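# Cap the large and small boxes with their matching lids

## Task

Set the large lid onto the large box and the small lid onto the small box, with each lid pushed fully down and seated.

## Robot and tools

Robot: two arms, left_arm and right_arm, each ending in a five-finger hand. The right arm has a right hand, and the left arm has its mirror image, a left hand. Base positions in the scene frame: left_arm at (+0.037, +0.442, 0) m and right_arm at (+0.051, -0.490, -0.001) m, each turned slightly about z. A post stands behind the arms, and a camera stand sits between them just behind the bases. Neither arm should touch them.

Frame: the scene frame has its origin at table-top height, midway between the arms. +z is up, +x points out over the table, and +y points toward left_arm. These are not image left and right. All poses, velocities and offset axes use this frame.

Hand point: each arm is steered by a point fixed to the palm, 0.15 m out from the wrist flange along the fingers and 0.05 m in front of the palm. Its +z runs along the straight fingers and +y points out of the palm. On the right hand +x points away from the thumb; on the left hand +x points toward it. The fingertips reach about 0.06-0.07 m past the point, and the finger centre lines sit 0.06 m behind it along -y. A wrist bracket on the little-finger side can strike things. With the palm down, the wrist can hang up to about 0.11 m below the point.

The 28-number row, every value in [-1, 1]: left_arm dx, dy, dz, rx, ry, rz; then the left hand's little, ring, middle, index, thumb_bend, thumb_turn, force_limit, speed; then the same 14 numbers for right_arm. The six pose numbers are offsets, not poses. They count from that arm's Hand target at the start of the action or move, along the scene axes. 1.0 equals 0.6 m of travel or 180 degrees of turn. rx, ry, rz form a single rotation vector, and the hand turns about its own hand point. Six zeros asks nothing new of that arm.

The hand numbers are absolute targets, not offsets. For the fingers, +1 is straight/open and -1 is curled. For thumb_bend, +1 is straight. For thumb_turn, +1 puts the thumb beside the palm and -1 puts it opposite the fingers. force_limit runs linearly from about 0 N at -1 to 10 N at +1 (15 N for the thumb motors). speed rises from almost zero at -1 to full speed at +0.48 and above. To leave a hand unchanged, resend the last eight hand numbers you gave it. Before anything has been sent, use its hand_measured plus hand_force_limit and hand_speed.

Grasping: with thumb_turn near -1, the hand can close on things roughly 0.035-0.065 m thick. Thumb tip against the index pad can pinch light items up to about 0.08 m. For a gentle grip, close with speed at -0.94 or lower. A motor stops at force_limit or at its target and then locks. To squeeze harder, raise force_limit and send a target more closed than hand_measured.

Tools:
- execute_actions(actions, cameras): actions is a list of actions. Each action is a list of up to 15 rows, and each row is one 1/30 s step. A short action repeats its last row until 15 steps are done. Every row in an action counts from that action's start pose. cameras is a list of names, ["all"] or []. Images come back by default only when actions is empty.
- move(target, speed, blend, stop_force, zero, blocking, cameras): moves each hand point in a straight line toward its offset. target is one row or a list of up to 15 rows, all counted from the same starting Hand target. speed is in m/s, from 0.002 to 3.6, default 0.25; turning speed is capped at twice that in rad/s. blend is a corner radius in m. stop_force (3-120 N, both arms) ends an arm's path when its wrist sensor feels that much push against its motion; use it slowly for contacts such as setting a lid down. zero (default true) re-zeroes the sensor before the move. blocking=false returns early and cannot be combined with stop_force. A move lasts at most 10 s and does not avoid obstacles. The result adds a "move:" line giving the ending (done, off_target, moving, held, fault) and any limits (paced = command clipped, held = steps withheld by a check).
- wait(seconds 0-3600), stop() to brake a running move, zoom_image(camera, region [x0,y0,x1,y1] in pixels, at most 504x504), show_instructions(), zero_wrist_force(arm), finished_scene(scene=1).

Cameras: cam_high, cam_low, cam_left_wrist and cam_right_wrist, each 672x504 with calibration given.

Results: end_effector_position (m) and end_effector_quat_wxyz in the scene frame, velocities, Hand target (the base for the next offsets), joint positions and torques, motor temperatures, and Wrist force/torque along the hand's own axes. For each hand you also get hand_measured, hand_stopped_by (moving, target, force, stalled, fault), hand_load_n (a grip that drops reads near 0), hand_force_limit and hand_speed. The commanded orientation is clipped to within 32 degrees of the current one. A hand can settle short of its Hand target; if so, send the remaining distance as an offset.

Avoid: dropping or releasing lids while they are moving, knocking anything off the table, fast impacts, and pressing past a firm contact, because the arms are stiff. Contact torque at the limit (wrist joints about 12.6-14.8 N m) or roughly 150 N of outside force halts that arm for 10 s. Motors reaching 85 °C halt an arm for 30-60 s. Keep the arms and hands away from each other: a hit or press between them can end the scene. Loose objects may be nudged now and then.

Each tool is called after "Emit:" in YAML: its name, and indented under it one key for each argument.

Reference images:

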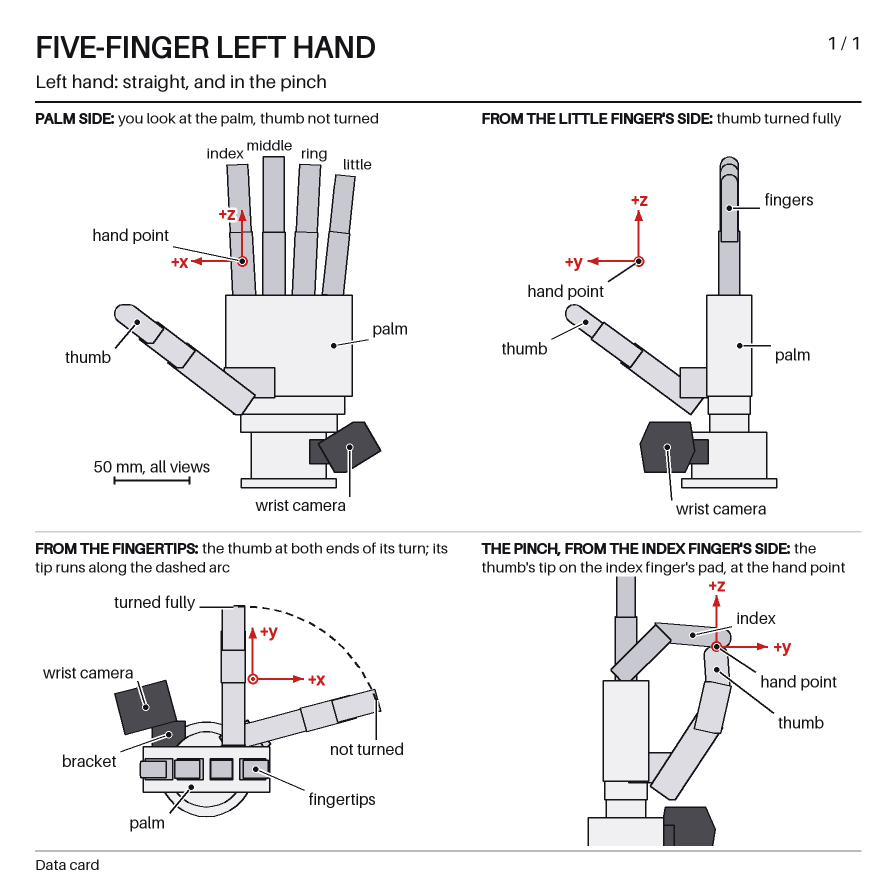

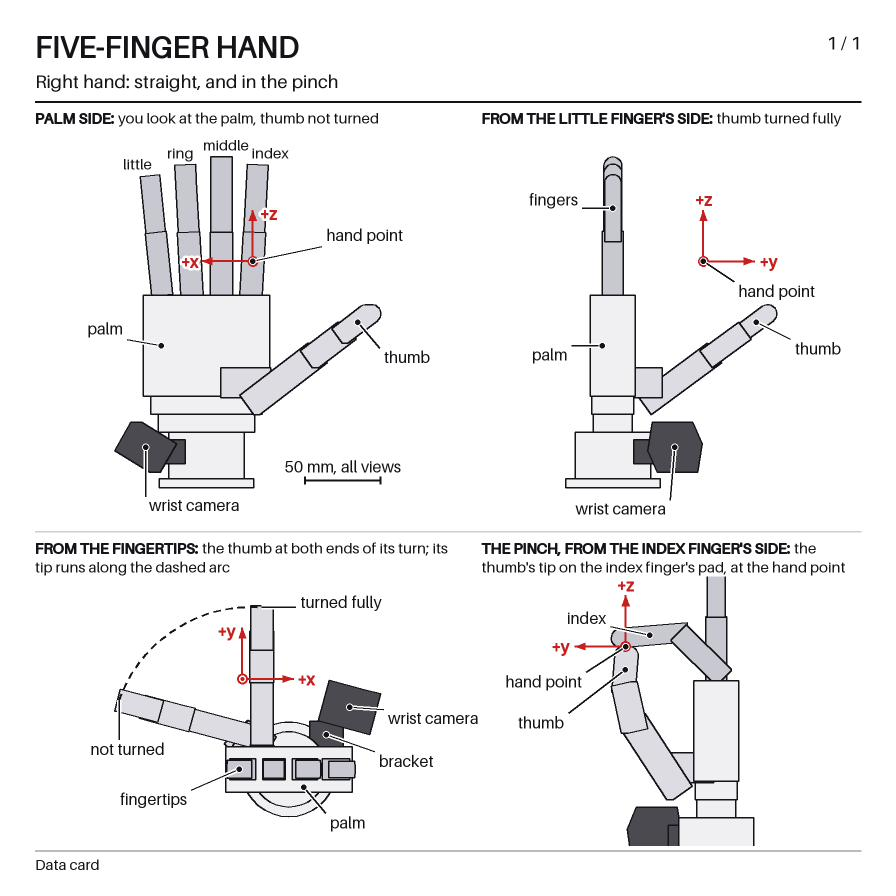

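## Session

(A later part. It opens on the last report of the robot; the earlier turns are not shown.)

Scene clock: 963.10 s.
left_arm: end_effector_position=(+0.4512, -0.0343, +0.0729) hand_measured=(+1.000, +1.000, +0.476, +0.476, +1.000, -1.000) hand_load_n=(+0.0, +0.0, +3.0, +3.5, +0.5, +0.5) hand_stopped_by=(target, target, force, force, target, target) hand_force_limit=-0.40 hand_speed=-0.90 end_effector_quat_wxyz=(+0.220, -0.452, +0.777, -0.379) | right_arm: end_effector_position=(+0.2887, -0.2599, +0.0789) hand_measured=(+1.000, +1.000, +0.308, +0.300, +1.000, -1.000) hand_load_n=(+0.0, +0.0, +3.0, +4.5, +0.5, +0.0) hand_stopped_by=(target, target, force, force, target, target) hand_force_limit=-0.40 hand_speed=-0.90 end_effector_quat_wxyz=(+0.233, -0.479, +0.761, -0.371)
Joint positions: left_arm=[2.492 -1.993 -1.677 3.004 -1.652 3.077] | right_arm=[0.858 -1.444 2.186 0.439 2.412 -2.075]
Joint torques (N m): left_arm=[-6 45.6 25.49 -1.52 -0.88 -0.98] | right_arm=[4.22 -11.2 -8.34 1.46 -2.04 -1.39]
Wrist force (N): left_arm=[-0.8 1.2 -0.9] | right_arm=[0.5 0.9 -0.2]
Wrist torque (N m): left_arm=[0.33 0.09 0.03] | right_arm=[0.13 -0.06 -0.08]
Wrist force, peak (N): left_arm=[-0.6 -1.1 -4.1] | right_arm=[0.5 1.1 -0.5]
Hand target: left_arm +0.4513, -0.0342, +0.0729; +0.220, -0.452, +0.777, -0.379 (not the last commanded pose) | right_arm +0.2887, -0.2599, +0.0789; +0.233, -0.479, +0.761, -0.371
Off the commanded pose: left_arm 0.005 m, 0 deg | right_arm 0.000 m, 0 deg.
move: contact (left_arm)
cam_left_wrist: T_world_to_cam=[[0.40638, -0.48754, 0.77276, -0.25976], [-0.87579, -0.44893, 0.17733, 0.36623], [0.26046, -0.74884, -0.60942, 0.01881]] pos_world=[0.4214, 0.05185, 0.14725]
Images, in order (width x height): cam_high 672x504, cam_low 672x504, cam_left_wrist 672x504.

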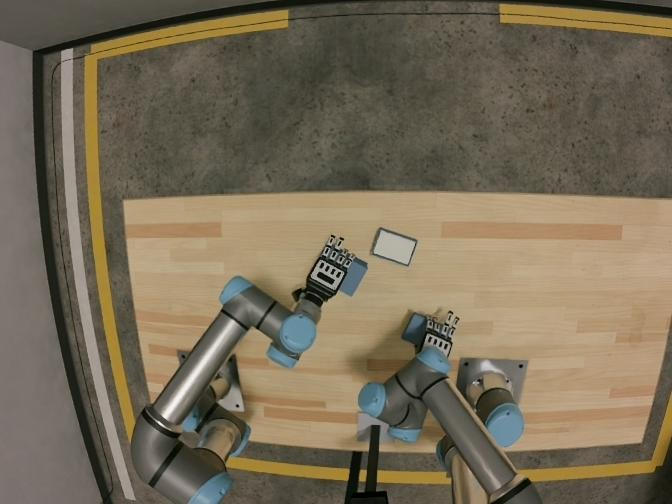

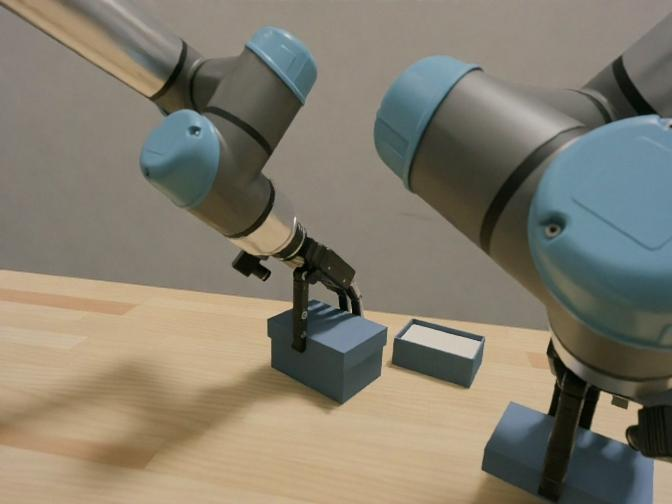

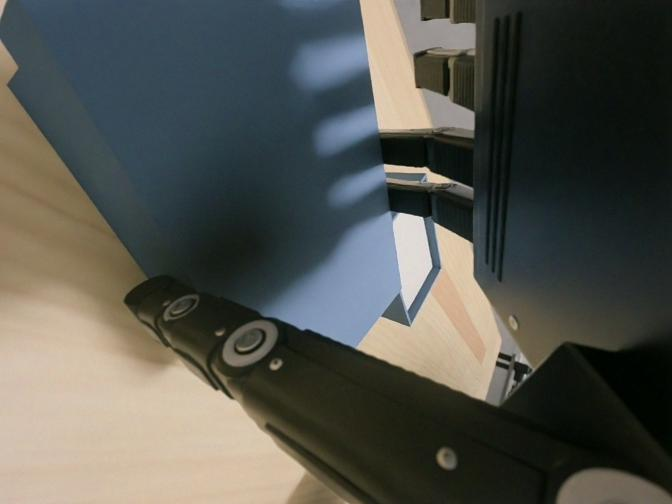

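Emit:
move:
  target: [0,0,-0.01,0,0,0,1,1,0.0,0.0,1,-1,-0.4,-0.9,0,0,0,0,0,0,1,1,0.0,0.0,1,-1,-0.4,-0.9]
  speed: 0.005
  stop_force: 6
  cameras: ["cam_low","cam_high","cam_left_wrist"]

Emit:
zoom_image:
  camera: "cam_low"
  region: [255, 290, 405, 415]

Scene clock: 971.97 s.
left_arm: end_effector_position=(+0.4513, -0.0342, +0.0696) hand_measured=(+1.000, +1.000, +0.476, +0.476, +1.000, -1.000) hand_load_n=(+0.0, +0.0, +3.0, +3.5, +0.5, +0.0) hand_stopped_by=(target, target, force, force, target, target) hand_force_limit=-0.40 hand_speed=-0.90 end_effector_quat_wxyz=(+0.220, -0.452, +0.777, -0.379) | right_arm: end_effector_position=(+0.2887, -0.2599, +0.0789) hand_measured=(+1.000, +1.000, +0.308, +0.300, +1.000, -1.000) hand_load_n=(+0.0, +0.0, +3.0, +4.5, +0.5, +0.0) hand_stopped_by=(target, target, force, force, target, target) hand_force_limit=-0.40 hand_speed=-0.90 end_effector_quat_wxyz=(+0.233, -0.479, +0.761, -0.371)
Joint positions: left_arm=[2.492 -1.997 -1.68 3.012 -1.652 3.077] | right_arm=[0.858 -1.444 2.186 0.439 2.412 -2.075]
Joint torques (N m): left_arm=[4.77 42.26 23.76 -3.02 -0.17 -1] | right_arm=[3.18 -11.22 -8.25 1.65 -1.91 -1.28]
Wrist force (N): left_arm=[-3.7 -3.9 -5.1] | right_arm=[0.4 0.8 -0.4]
Wrist torque (N m): left_arm=[0.40 0.05 -0.01] | right_arm=[0.12 -0.05 -0.08]
Wrist force, peak (N): left_arm=[-3.7 -5.5 -6.0] | right_arm=[0.4 1.0 -0.6]
Hand target: left_arm +0.4513, -0.0342, +0.0696; +0.220, -0.452, +0.777, -0.379 (not the last commanded pose) | right_arm +0.2887, -0.2599, +0.0789; +0.233, -0.479, +0.761, -0.371
Off the commanded pose: left_arm 0.003 m, 0 deg | right_arm 0.000 m, 0 deg.
move: contact (left_arm)
cam_left_wrist: T_world_to_cam=[[0.40638, -0.48754, 0.77276, -0.25713], [-0.87579, -0.44893, 0.17733, 0.36683], [0.26046, -0.74884, -0.60942, 0.01673]] pos_world=[0.4214, 0.05185, 0.14385]
Images, in order (width x height): cam_high 672x504, cam_low 672x504, cam_left_wrist 672x504.

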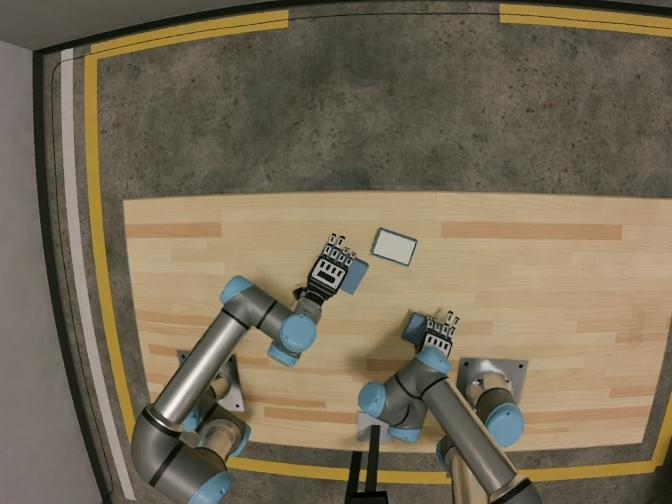

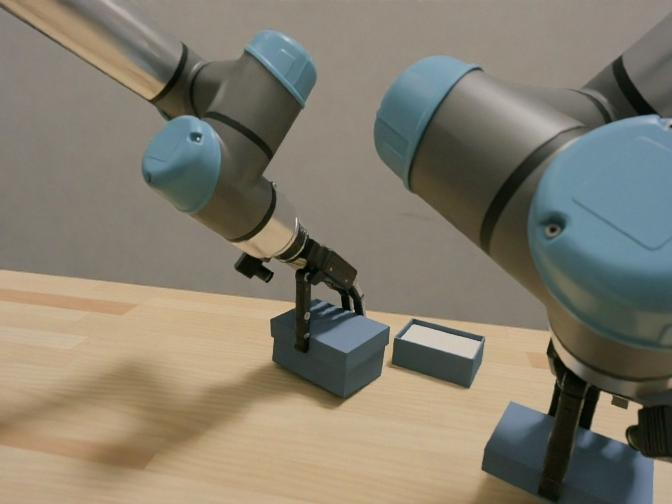

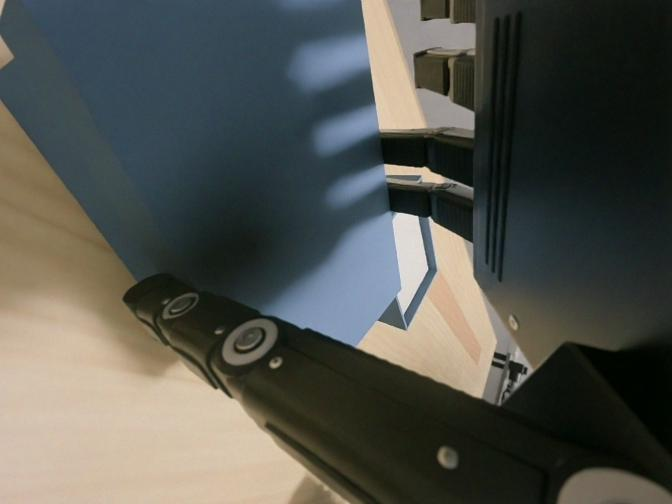

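Scaled by 3.360.

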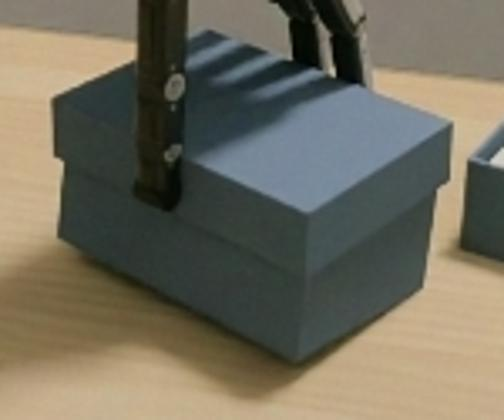

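Emit:
move:
  target: [0,0,0.012,0,0,0,1,1,0.0,0.0,1,-1,-0.4,-0.9,0,0,0,0,0,0,1,1,0.0,0.0,1,-1,-0.4,-0.9]
  speed: 0.01
  cameras: ["cam_low","cam_high","cam_left_wrist"]

Emit:
zoom_image:
  camera: "cam_low"
  region: [255, 290, 405, 415]

Scene clock: 1011.00 s.
left_arm: end_effector_position=(+0.4513, -0.0342, +0.0769) hand_measured=(+1.000, +1.000, +0.476, +0.476, +1.000, -1.000) hand_load_n=(+0.0, +0.0, +3.0, +4.0, +0.5, +0.0) hand_stopped_by=(target, target, force, force, target, target) hand_force_limit=-0.40 hand_speed=-0.90 end_effector_quat_wxyz=(+0.220, -0.452, +0.777, -0.379) | right_arm: end_effector_position=(+0.2887, -0.2599, +0.0789) hand_measured=(+1.000, +1.000, +0.308, +0.300, +1.000, -1.000) hand_load_n=(+0.0, +0.0, +3.0, +4.5, +0.5, +0.0) hand_stopped_by=(target, target, force, force, target, target) hand_force_limit=-0.40 hand_speed=-0.90 end_effector_quat_wxyz=(+0.233, -0.479, +0.761, -0.371)
Joint positions: left_arm=[2.492 -1.989 -1.672 2.995 -1.652 3.077] | right_arm=[0.858 -1.444 2.186 0.439 2.412 -2.075]
Joint torques (N m): left_arm=[4.63 39.02 21.08 -0.56 -0.29 -1.02] | right_arm=[3.16 -10.76 -9.26 1.79 -1.93 -1.25]
Wrist force (N): left_arm=[-0.2 1.8 0.4] | right_arm=[0.5 0.9 -0.3]
Wrist torque (N m): left_arm=[0.24 0.12 0.00] | right_arm=[0.14 -0.06 -0.08]
Wrist force, peak (N): left_arm=[-3.8 -3.9 -5.3] | right_arm=[0.6 1.0 -0.7]
Hand target: left_arm +0.4513, -0.0342, +0.0768; +0.220, -0.452, +0.777, -0.379 | right_arm +0.2887, -0.2599, +0.0789; +0.233, -0.479, +0.761, -0.371
Off the commanded pose: left_arm 0.000 m, 0 deg | right_arm 0.000 m, 0 deg.
move: done
cam_left_wrist: T_world_to_cam=[[0.40638, -0.48754, 0.77276, -0.26277], [-0.87579, -0.44893, 0.17733, 0.36553], [0.26046, -0.74884, -0.60942, 0.02118]] pos_world=[0.4214, 0.05185, 0.15115]
Images, in order (width x height): cam_high 672x504, cam_low 672x504, cam_left_wrist 672x504.

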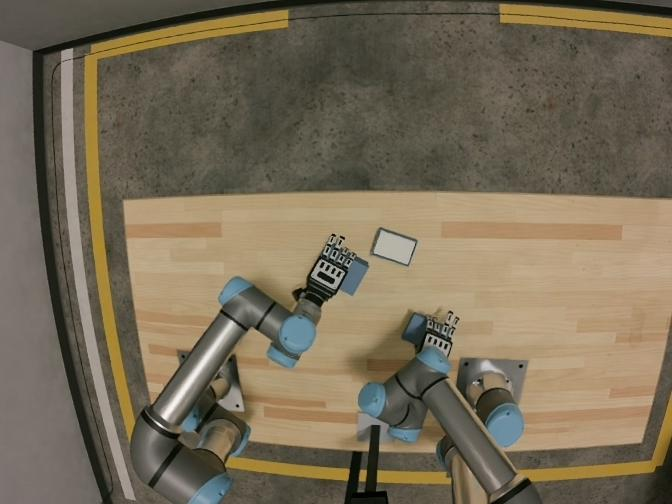

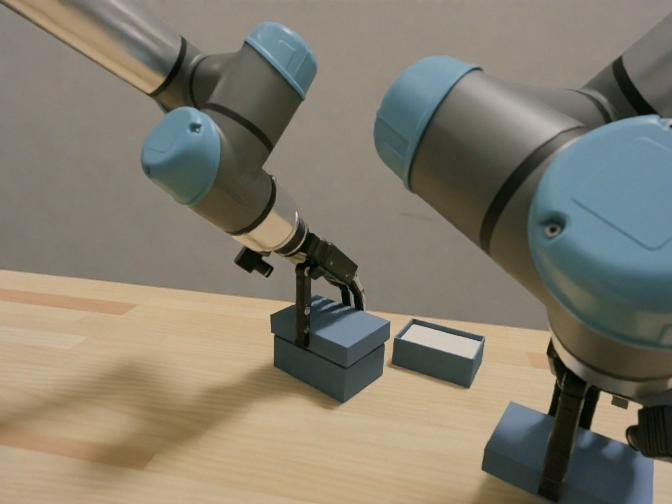

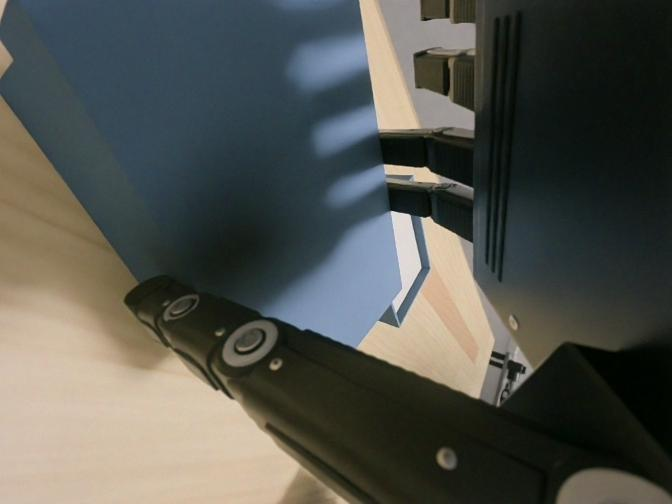

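Scaled by 3.360.

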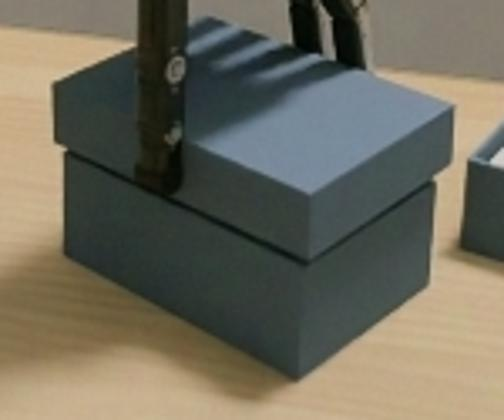

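Emit:
zoom_image:
  camera: "cam_low"
  region: [260, 310, 310, 360]

Emit:
zoom_image:
  camera: "cam_low"
  region: [320, 345, 370, 395]

Emit:
zoom_image:
  camera: "cam_low"
  region: [350, 310, 400, 360]

Emit:
zoom_image:
  camera: "cam_high"
  region: [300, 230, 380, 310]

Scaled by 10.080.

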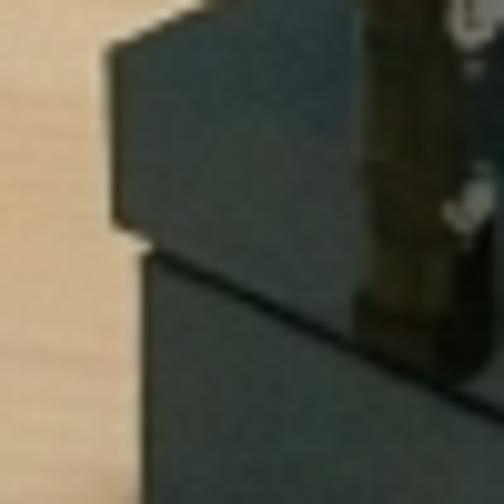

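Scaled by 10.080.

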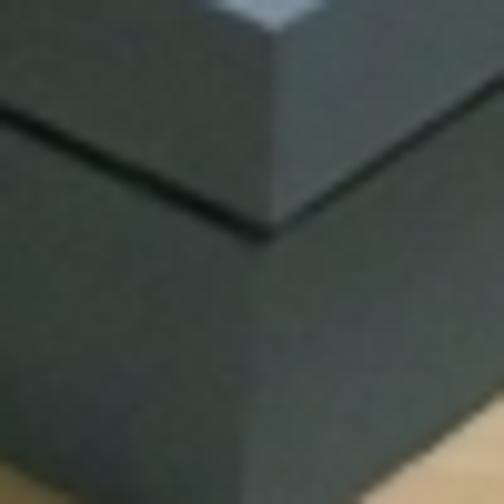

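Scaled by 10.080.

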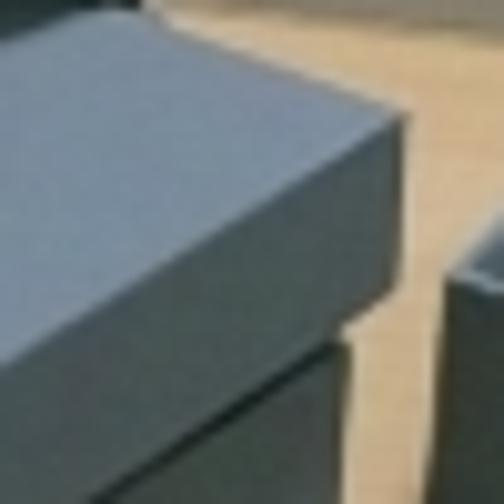

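Scaled by 6.300.

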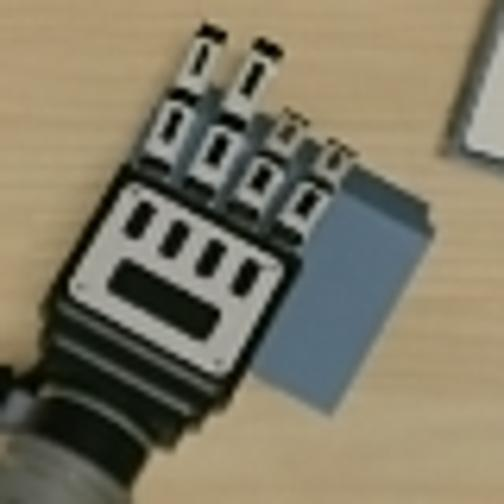

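Emit:
move:
  target: [0,0,0.0167,0.0028,-0.0237,0,1,1,0.0,0.0,1,-1,-0.4,-0.9,0,0,0,0,0,0,1,1,0.0,0.0,1,-1,-0.4,-0.9]
  speed: 0.03
  cameras: ["cam_low","cam_high","cam_left_wrist"]

Emit:
zoom_image:
  camera: "cam_low"
  region: [255, 290, 405, 415]

Emit:
zoom_image:
  camera: "cam_low"
  region: [320, 345, 370, 395]

Emit:
zoom_image:
  camera: "cam_low"
  region: [260, 305, 310, 355]

Emit:
zoom_image:
  camera: "cam_low"
  region: [350, 305, 400, 355]

Scene clock: 1088.57 s.
left_arm: end_effector_position=(+0.4512, -0.0343, +0.0868) hand_measured=(+1.000, +1.000, +0.476, +0.476, +1.000, -1.000) hand_load_n=(+0.0, -0.5, +3.0, +3.5, +0.5, +0.5) hand_stopped_by=(target, target, force, force, target, target) hand_force_limit=-0.40 hand_speed=-0.90 end_effector_quat_wxyz=(+0.251, -0.437, +0.769, -0.392) | right_arm: end_effector_position=(+0.2887, -0.2599, +0.0789) hand_measured=(+1.000, +1.000, +0.308, +0.300, +1.000, -1.000) hand_load_n=(+0.0, +0.0, +3.0, +4.5, +0.5, +0.0) hand_stopped_by=(target, target, force, force, target, target) hand_force_limit=-0.40 hand_speed=-0.90 end_effector_quat_wxyz=(+0.233, -0.479, +0.761, -0.371)
Joint positions: left_arm=[2.469 -1.958 -1.705 3.055 -1.701 3.105] | right_arm=[0.858 -1.444 2.186 0.439 2.412 -2.075]
Joint torques (N m): left_arm=[3.33 30.92 23.04 -1.31 0.99 -0.92] | right_arm=[2.25 -10.61 -8.93 1.98 -1.9 -1.22]
Wrist force (N): left_arm=[-0.2 2.2 0.8] | right_arm=[0.3 0.9 -0.4]
Wrist torque (N m): left_arm=[0.27 0.14 0.00] | right_arm=[0.15 -0.03 -0.08]
Wrist force, peak (N): left_arm=[-0.2 2.2 0.8] | right_arm=[0.6 1.1 -0.4]
Hand target: left_arm +0.4513, -0.0342, +0.0868; +0.251, -0.437, +0.770, -0.392 | right_arm +0.2887, -0.2599, +0.0789; +0.233, -0.479, +0.761, -0.371
Off the commanded pose: left_arm 0.000 m, 0 deg | right_arm 0.000 m, 0 deg.
move: done
cam_left_wrist: T_world_to_cam=[[0.34748, -0.49457, 0.79666, -0.24622], [-0.88652, -0.45009, 0.10726, 0.37459], [0.30552, -0.74352, -0.59484, 0.00593]] pos_world=[0.41583, 0.05124, 0.1595]
Images, in order (width x height): cam_high 672x504, cam_low 672x504, cam_left_wrist 672x504.

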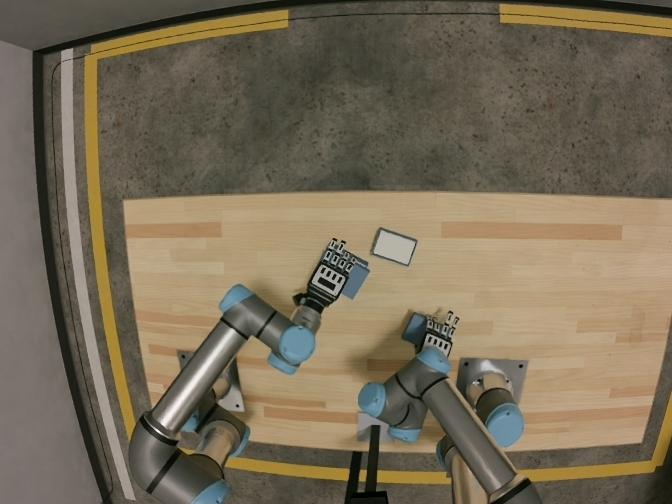

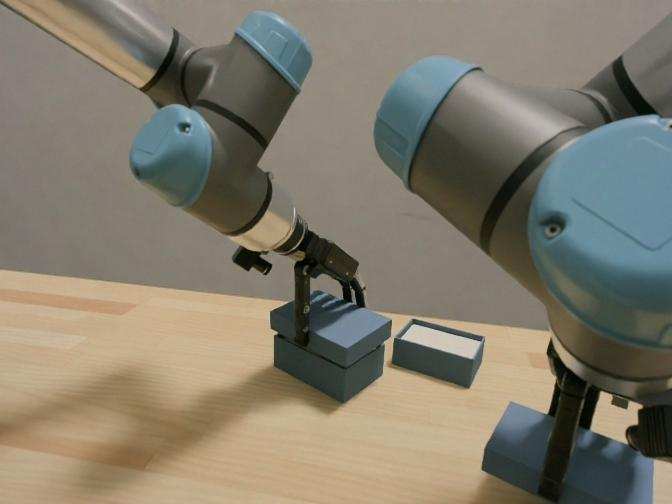

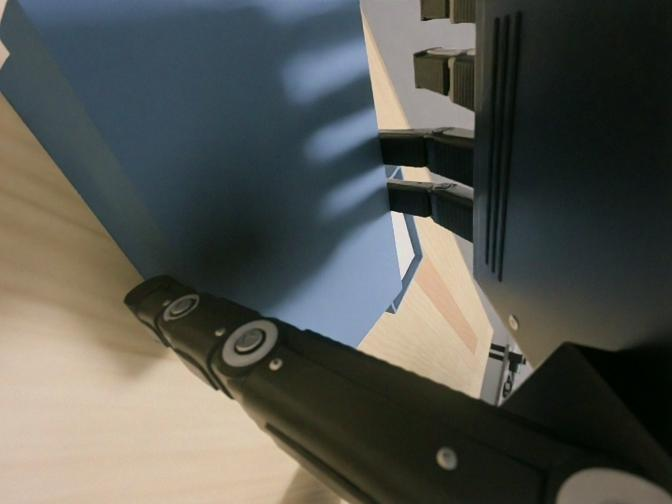

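Scaled by 3.360.

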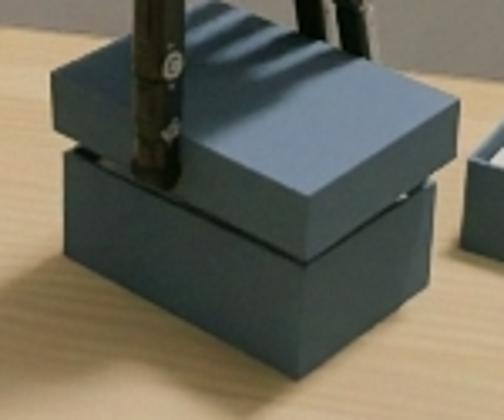

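Scaled by 10.080.

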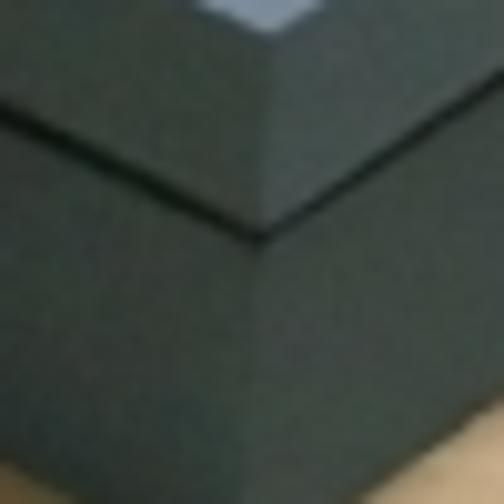

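Scaled by 10.080.

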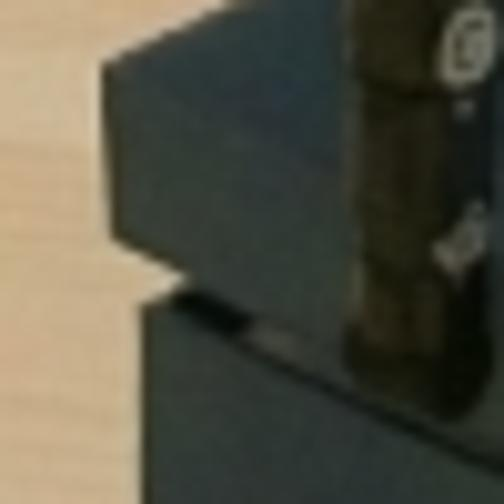

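Scaled by 10.080.

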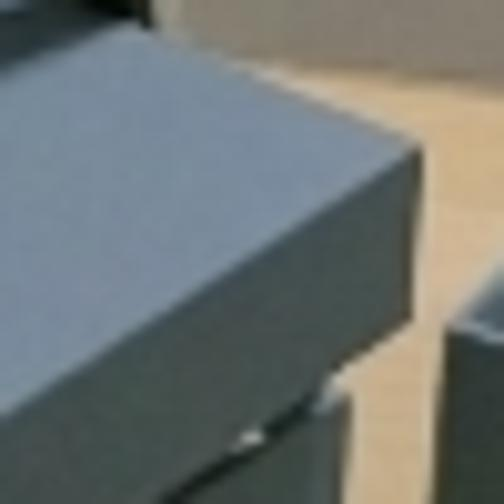

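Emit:
zoom_image:
  camera: "cam_high"
  region: [300, 230, 380, 310]

Emit:
zoom_image:
  camera: "cam_low"
  region: [200, 200, 420, 420]

Scaled by 6.300.

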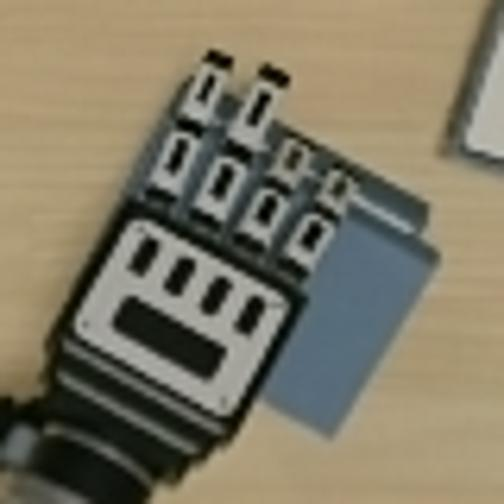

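Scaled by 2.291.

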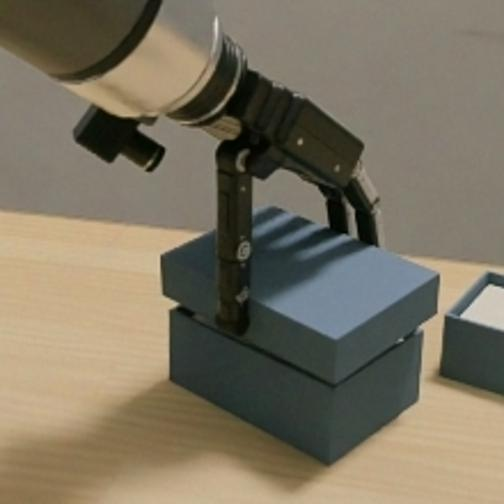

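Emit:
move:
  target: [0.0105,0.0035,-0.005,0,0,0,1,1,0.0,0.0,1,-1,-0.4,-0.9,0,0,0,0,0,0,1,1,0.0,0.0,1,-1,-0.4,-0.9]
  speed: 0.02
  cameras: ["cam_low","cam_high","cam_left_wrist"]

Emit:
zoom_image:
  camera: "cam_high"
  region: [330, 250, 380, 300]

Emit:
zoom_image:
  camera: "cam_low"
  region: [320, 345, 370, 395]

Emit:
zoom_image:
  camera: "cam_low"
  region: [260, 305, 310, 355]

Emit:
zoom_image:
  camera: "cam_low"
  region: [350, 305, 400, 355]

Scene clock: 1136.93 s.
left_arm: end_effector_position=(+0.4577, -0.0321, +0.0837) hand_measured=(+1.000, +1.000, +0.476, +0.476, +1.000, -1.000) hand_load_n=(+0.0, +0.0, +3.0, +4.0, +0.5, +0.0) hand_stopped_by=(target, target, force, force, target, target) hand_force_limit=-0.40 hand_speed=-0.90 end_effector_quat_wxyz=(+0.251, -0.437, +0.770, -0.392) | right_arm: end_effector_position=(+0.2887, -0.2599, +0.0789) hand_measured=(+1.000, +1.000, +0.308, +0.300, +1.000, -1.000) hand_load_n=(+0.0, +0.0, +3.0, +4.5, +0.5, +0.0) hand_stopped_by=(target, target, force, force, target, target) hand_force_limit=-0.40 hand_speed=-0.90 end_effector_quat_wxyz=(+0.233, -0.479, +0.761, -0.371)
Joint positions: left_arm=[2.482 -1.966 -1.702 3.061 -1.69 3.112] | right_arm=[0.858 -1.444 2.186 0.439 2.412 -2.075]
Joint torques (N m): left_arm=[-7.6 35.96 21.99 0.92 -0.83 -0.43] | right_arm=[2 -11.55 -9.38 2.23 -1.88 -1.23]
Wrist force (N): left_arm=[-0.2 2.2 0.7] | right_arm=[0.3 0.9 -0.4]
Wrist torque (N m): left_arm=[0.29 0.14 0.00] | right_arm=[0.13 -0.04 -0.09]
Wrist force, peak (N): left_arm=[0.0 2.4 0.6] | right_arm=[0.5 1.0 -0.5]
Hand target: left_arm +0.4576, -0.0321, +0.0838; +0.251, -0.437, +0.770, -0.392 | right_arm +0.2887, -0.2599, +0.0789; +0.233, -0.479, +0.761, -0.371
Off the commanded pose: left_arm 0.000 m, 0 deg | right_arm 0.000 m, 0 deg.
move: done
cam_left_wrist: T_world_to_cam=[[0.34788, -0.4945, 0.79652, -0.24512], [-0.88643, -0.45017, 0.10768, 0.38154], [0.30533, -0.74352, -0.59494, 0.00376]] pos_world=[0.42233, 0.05334, 0.1564]
Images, in order (width x height): cam_high 672x504, cam_low 672x504, cam_left_wrist 672x504.

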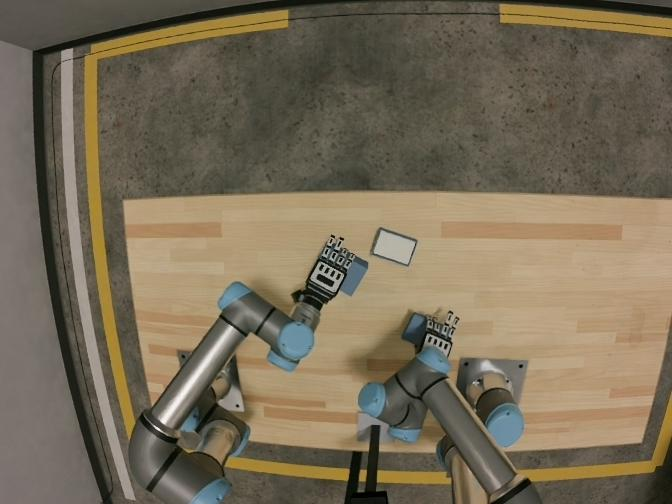

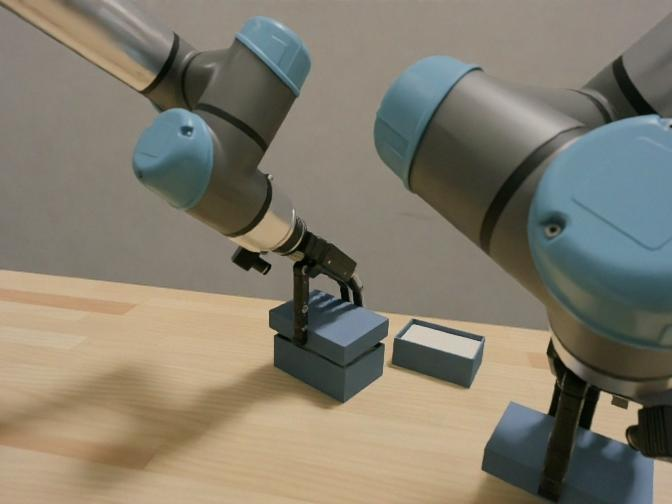

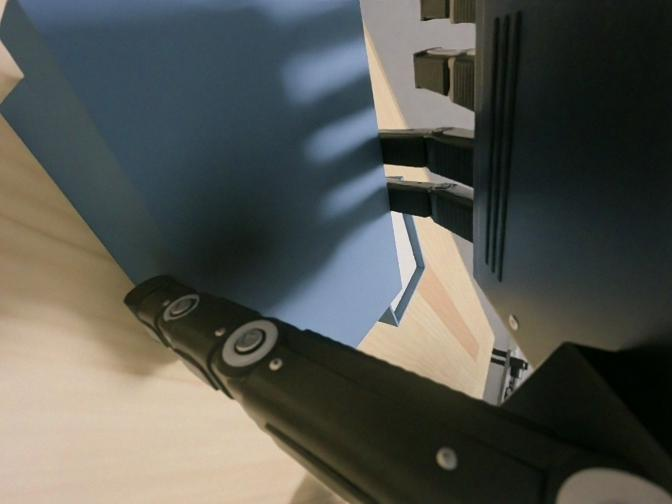

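Scaled by 10.080.

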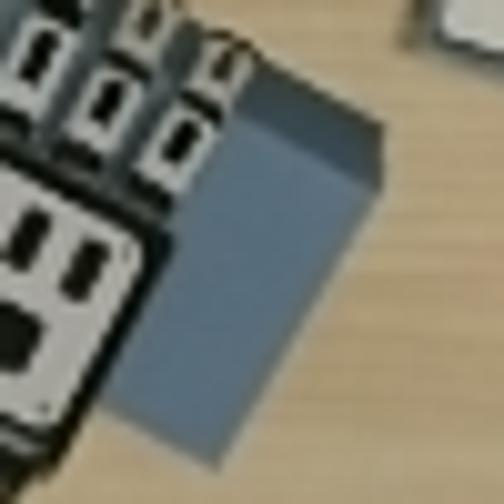

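Scaled by 10.080.

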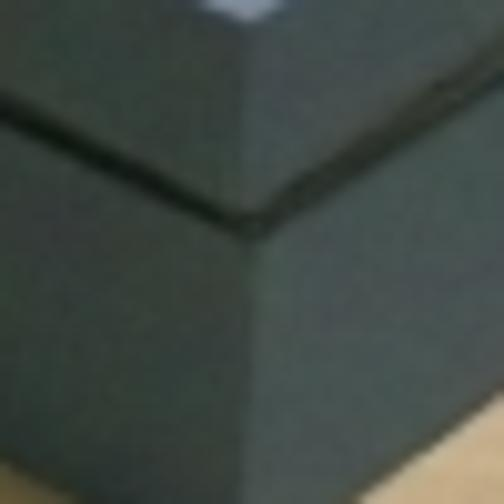

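Scaled by 10.080.

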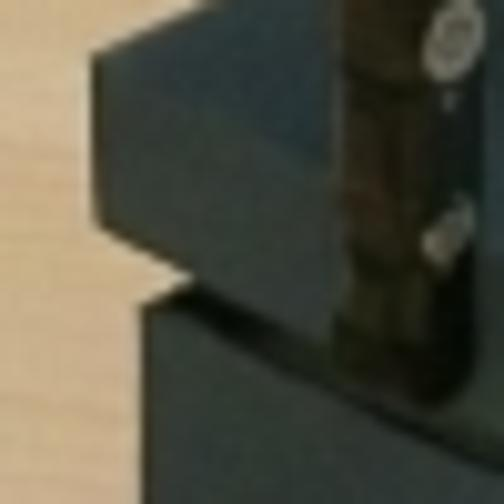

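Scaled by 10.080.

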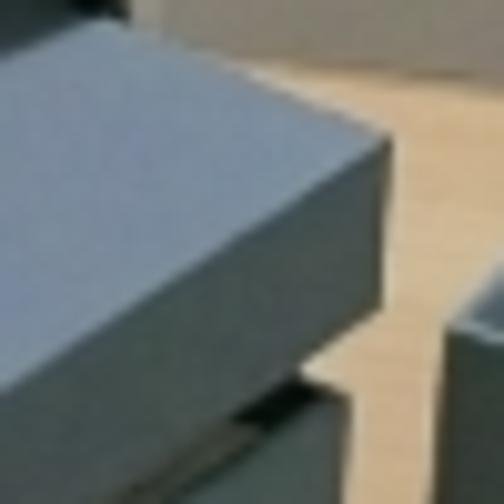

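Emit:
move:
  target:
    - [-0.0027,-0.0023,0,0,0,0,1,1,0.0,0.0,1,-1,-0.4,-0.9,0,0,0,0,0,0,1,1,0.0,0.0,1,-1,-0.4,-0.9]
    - [-0.0027,-0.0023,-0.0075,0,0,0,1,1,0.0,0.0,1,-1,-0.4,-0.9,0,0,0,0,0,0,1,1,0.0,0.0,1,-1,-0.4,-0.9]
  speed: 0.015
  stop_force: 3
  cameras: ["cam_low","cam_high"]

Emit:
zoom_image:
  camera: "cam_high"
  region: [330, 250, 380, 300]

Emit:
zoom_image:
  camera: "cam_low"
  region: [320, 345, 370, 395]

Emit:
zoom_image:
  camera: "cam_low"
  region: [260, 305, 310, 355]

Emit:
zoom_image:
  camera: "cam_low"
  region: [350, 305, 400, 355]

Scene clock: 1169.20 s.
left_arm: end_effector_position=(+0.4559, -0.0335, +0.0793) hand_measured=(+1.000, +1.000, +0.476, +0.476, +1.000, -1.000) hand_load_n=(+0.0, +0.0, +3.0, +4.0, +0.5, +0.5) hand_stopped_by=(target, target, force, force, target, target) hand_force_limit=-0.40 hand_speed=-0.90 end_effector_quat_wxyz=(+0.251, -0.437, +0.770, -0.392) | right_arm: end_effector_position=(+0.2887, -0.2599, +0.0789) hand_measured=(+1.000, +1.000, +0.308, +0.300, +1.000, -1.000) hand_load_n=(+0.0, -0.5, +3.0, +4.5, +0.5, +0.0) hand_stopped_by=(target, target, force, force, target, target) hand_force_limit=-0.40 hand_speed=-0.90 end_effector_quat_wxyz=(+0.233, -0.479, +0.761, -0.371)
Joint positions: left_arm=[2.477 -1.971 -1.707 3.071 -1.694 3.11] | right_arm=[0.858 -1.444 2.186 0.439 2.412 -2.075]
Joint torques (N m): left_arm=[9.75 42.53 26.18 -1.49 1.16 1.18] | right_arm=[1.79 -11.28 -10.09 2.34 -1.79 -1.32]
Wrist force (N): left_arm=[0.1 2.0 0.7] | right_arm=[0.4 0.9 -0.2]
Wrist torque (N m): left_arm=[0.26 0.11 0.03] | right_arm=[0.13 -0.05 -0.09]
Wrist force, peak (N): left_arm=[0.2 2.4 0.7] | right_arm=[0.5 1.0 -0.3]
Hand target: left_arm +0.4559, -0.0335, +0.0793; +0.251, -0.437, +0.770, -0.392 | right_arm +0.2887, -0.2599, +0.0789; +0.233, -0.479, +0.761, -0.371
Off the commanded pose: left_arm 0.000 m, 0 deg | right_arm 0.000 m, 0 deg.
move: done
Images, in order (width x height): cam_high 672x504, cam_low 672x504.

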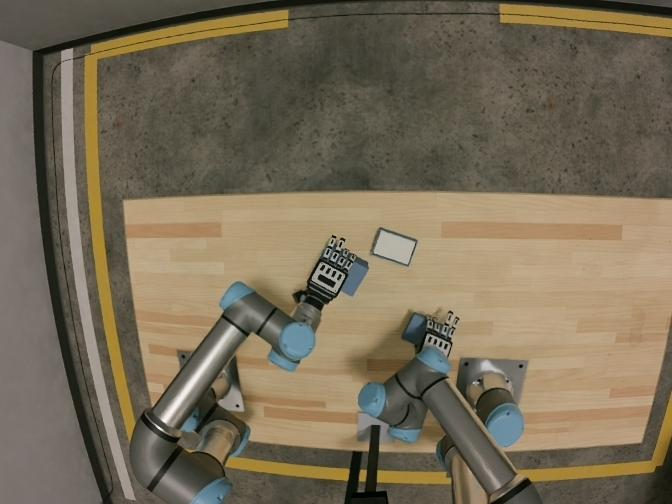

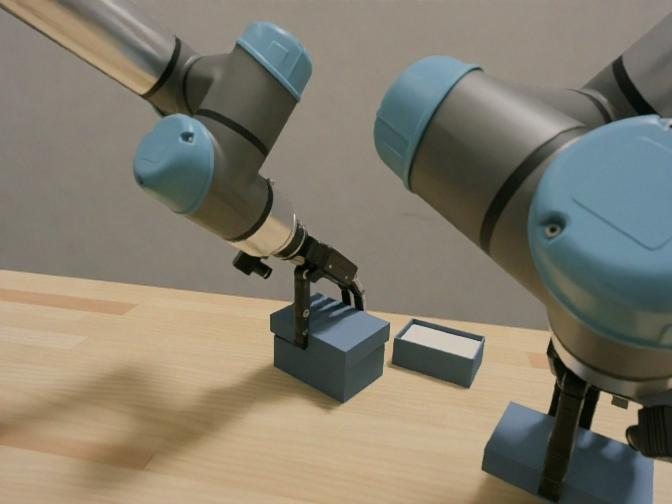

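Scaled by 10.080.

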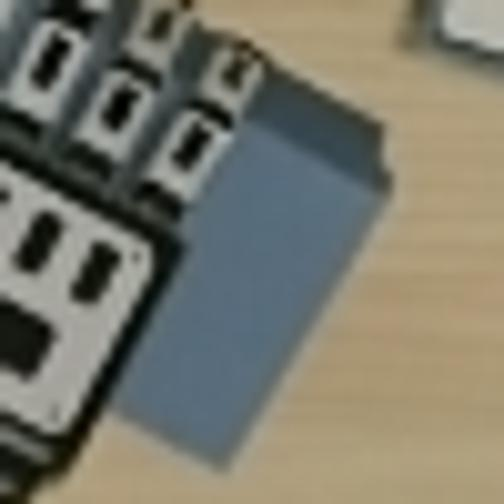

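Scaled by 10.080.

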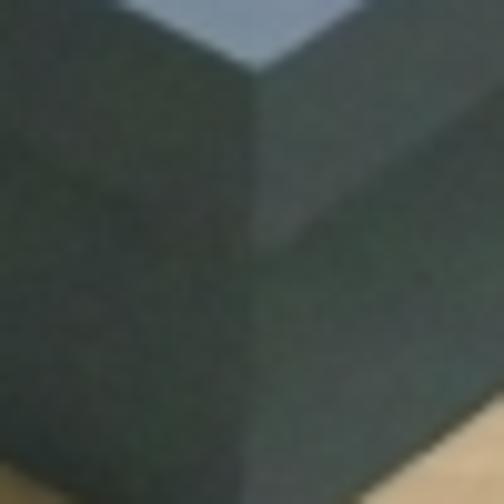

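Scaled by 10.080.

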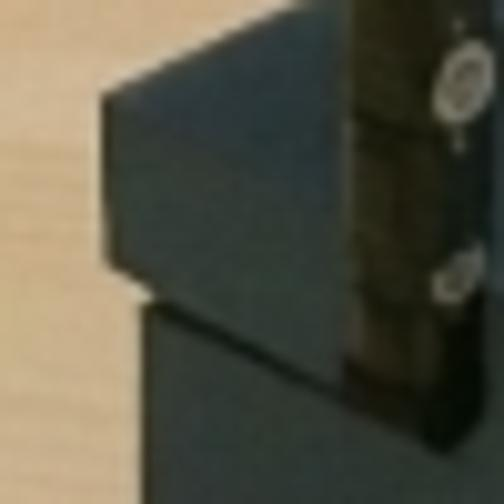

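Scaled by 10.080.

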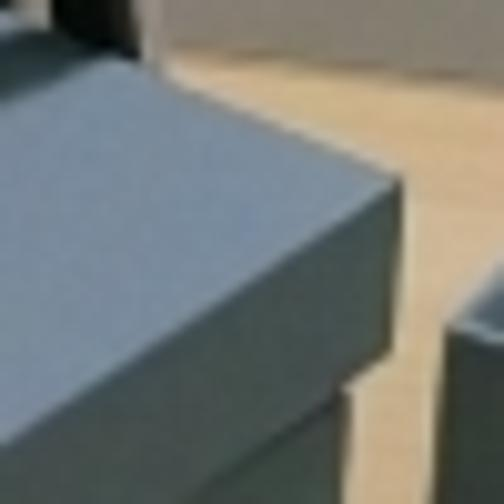

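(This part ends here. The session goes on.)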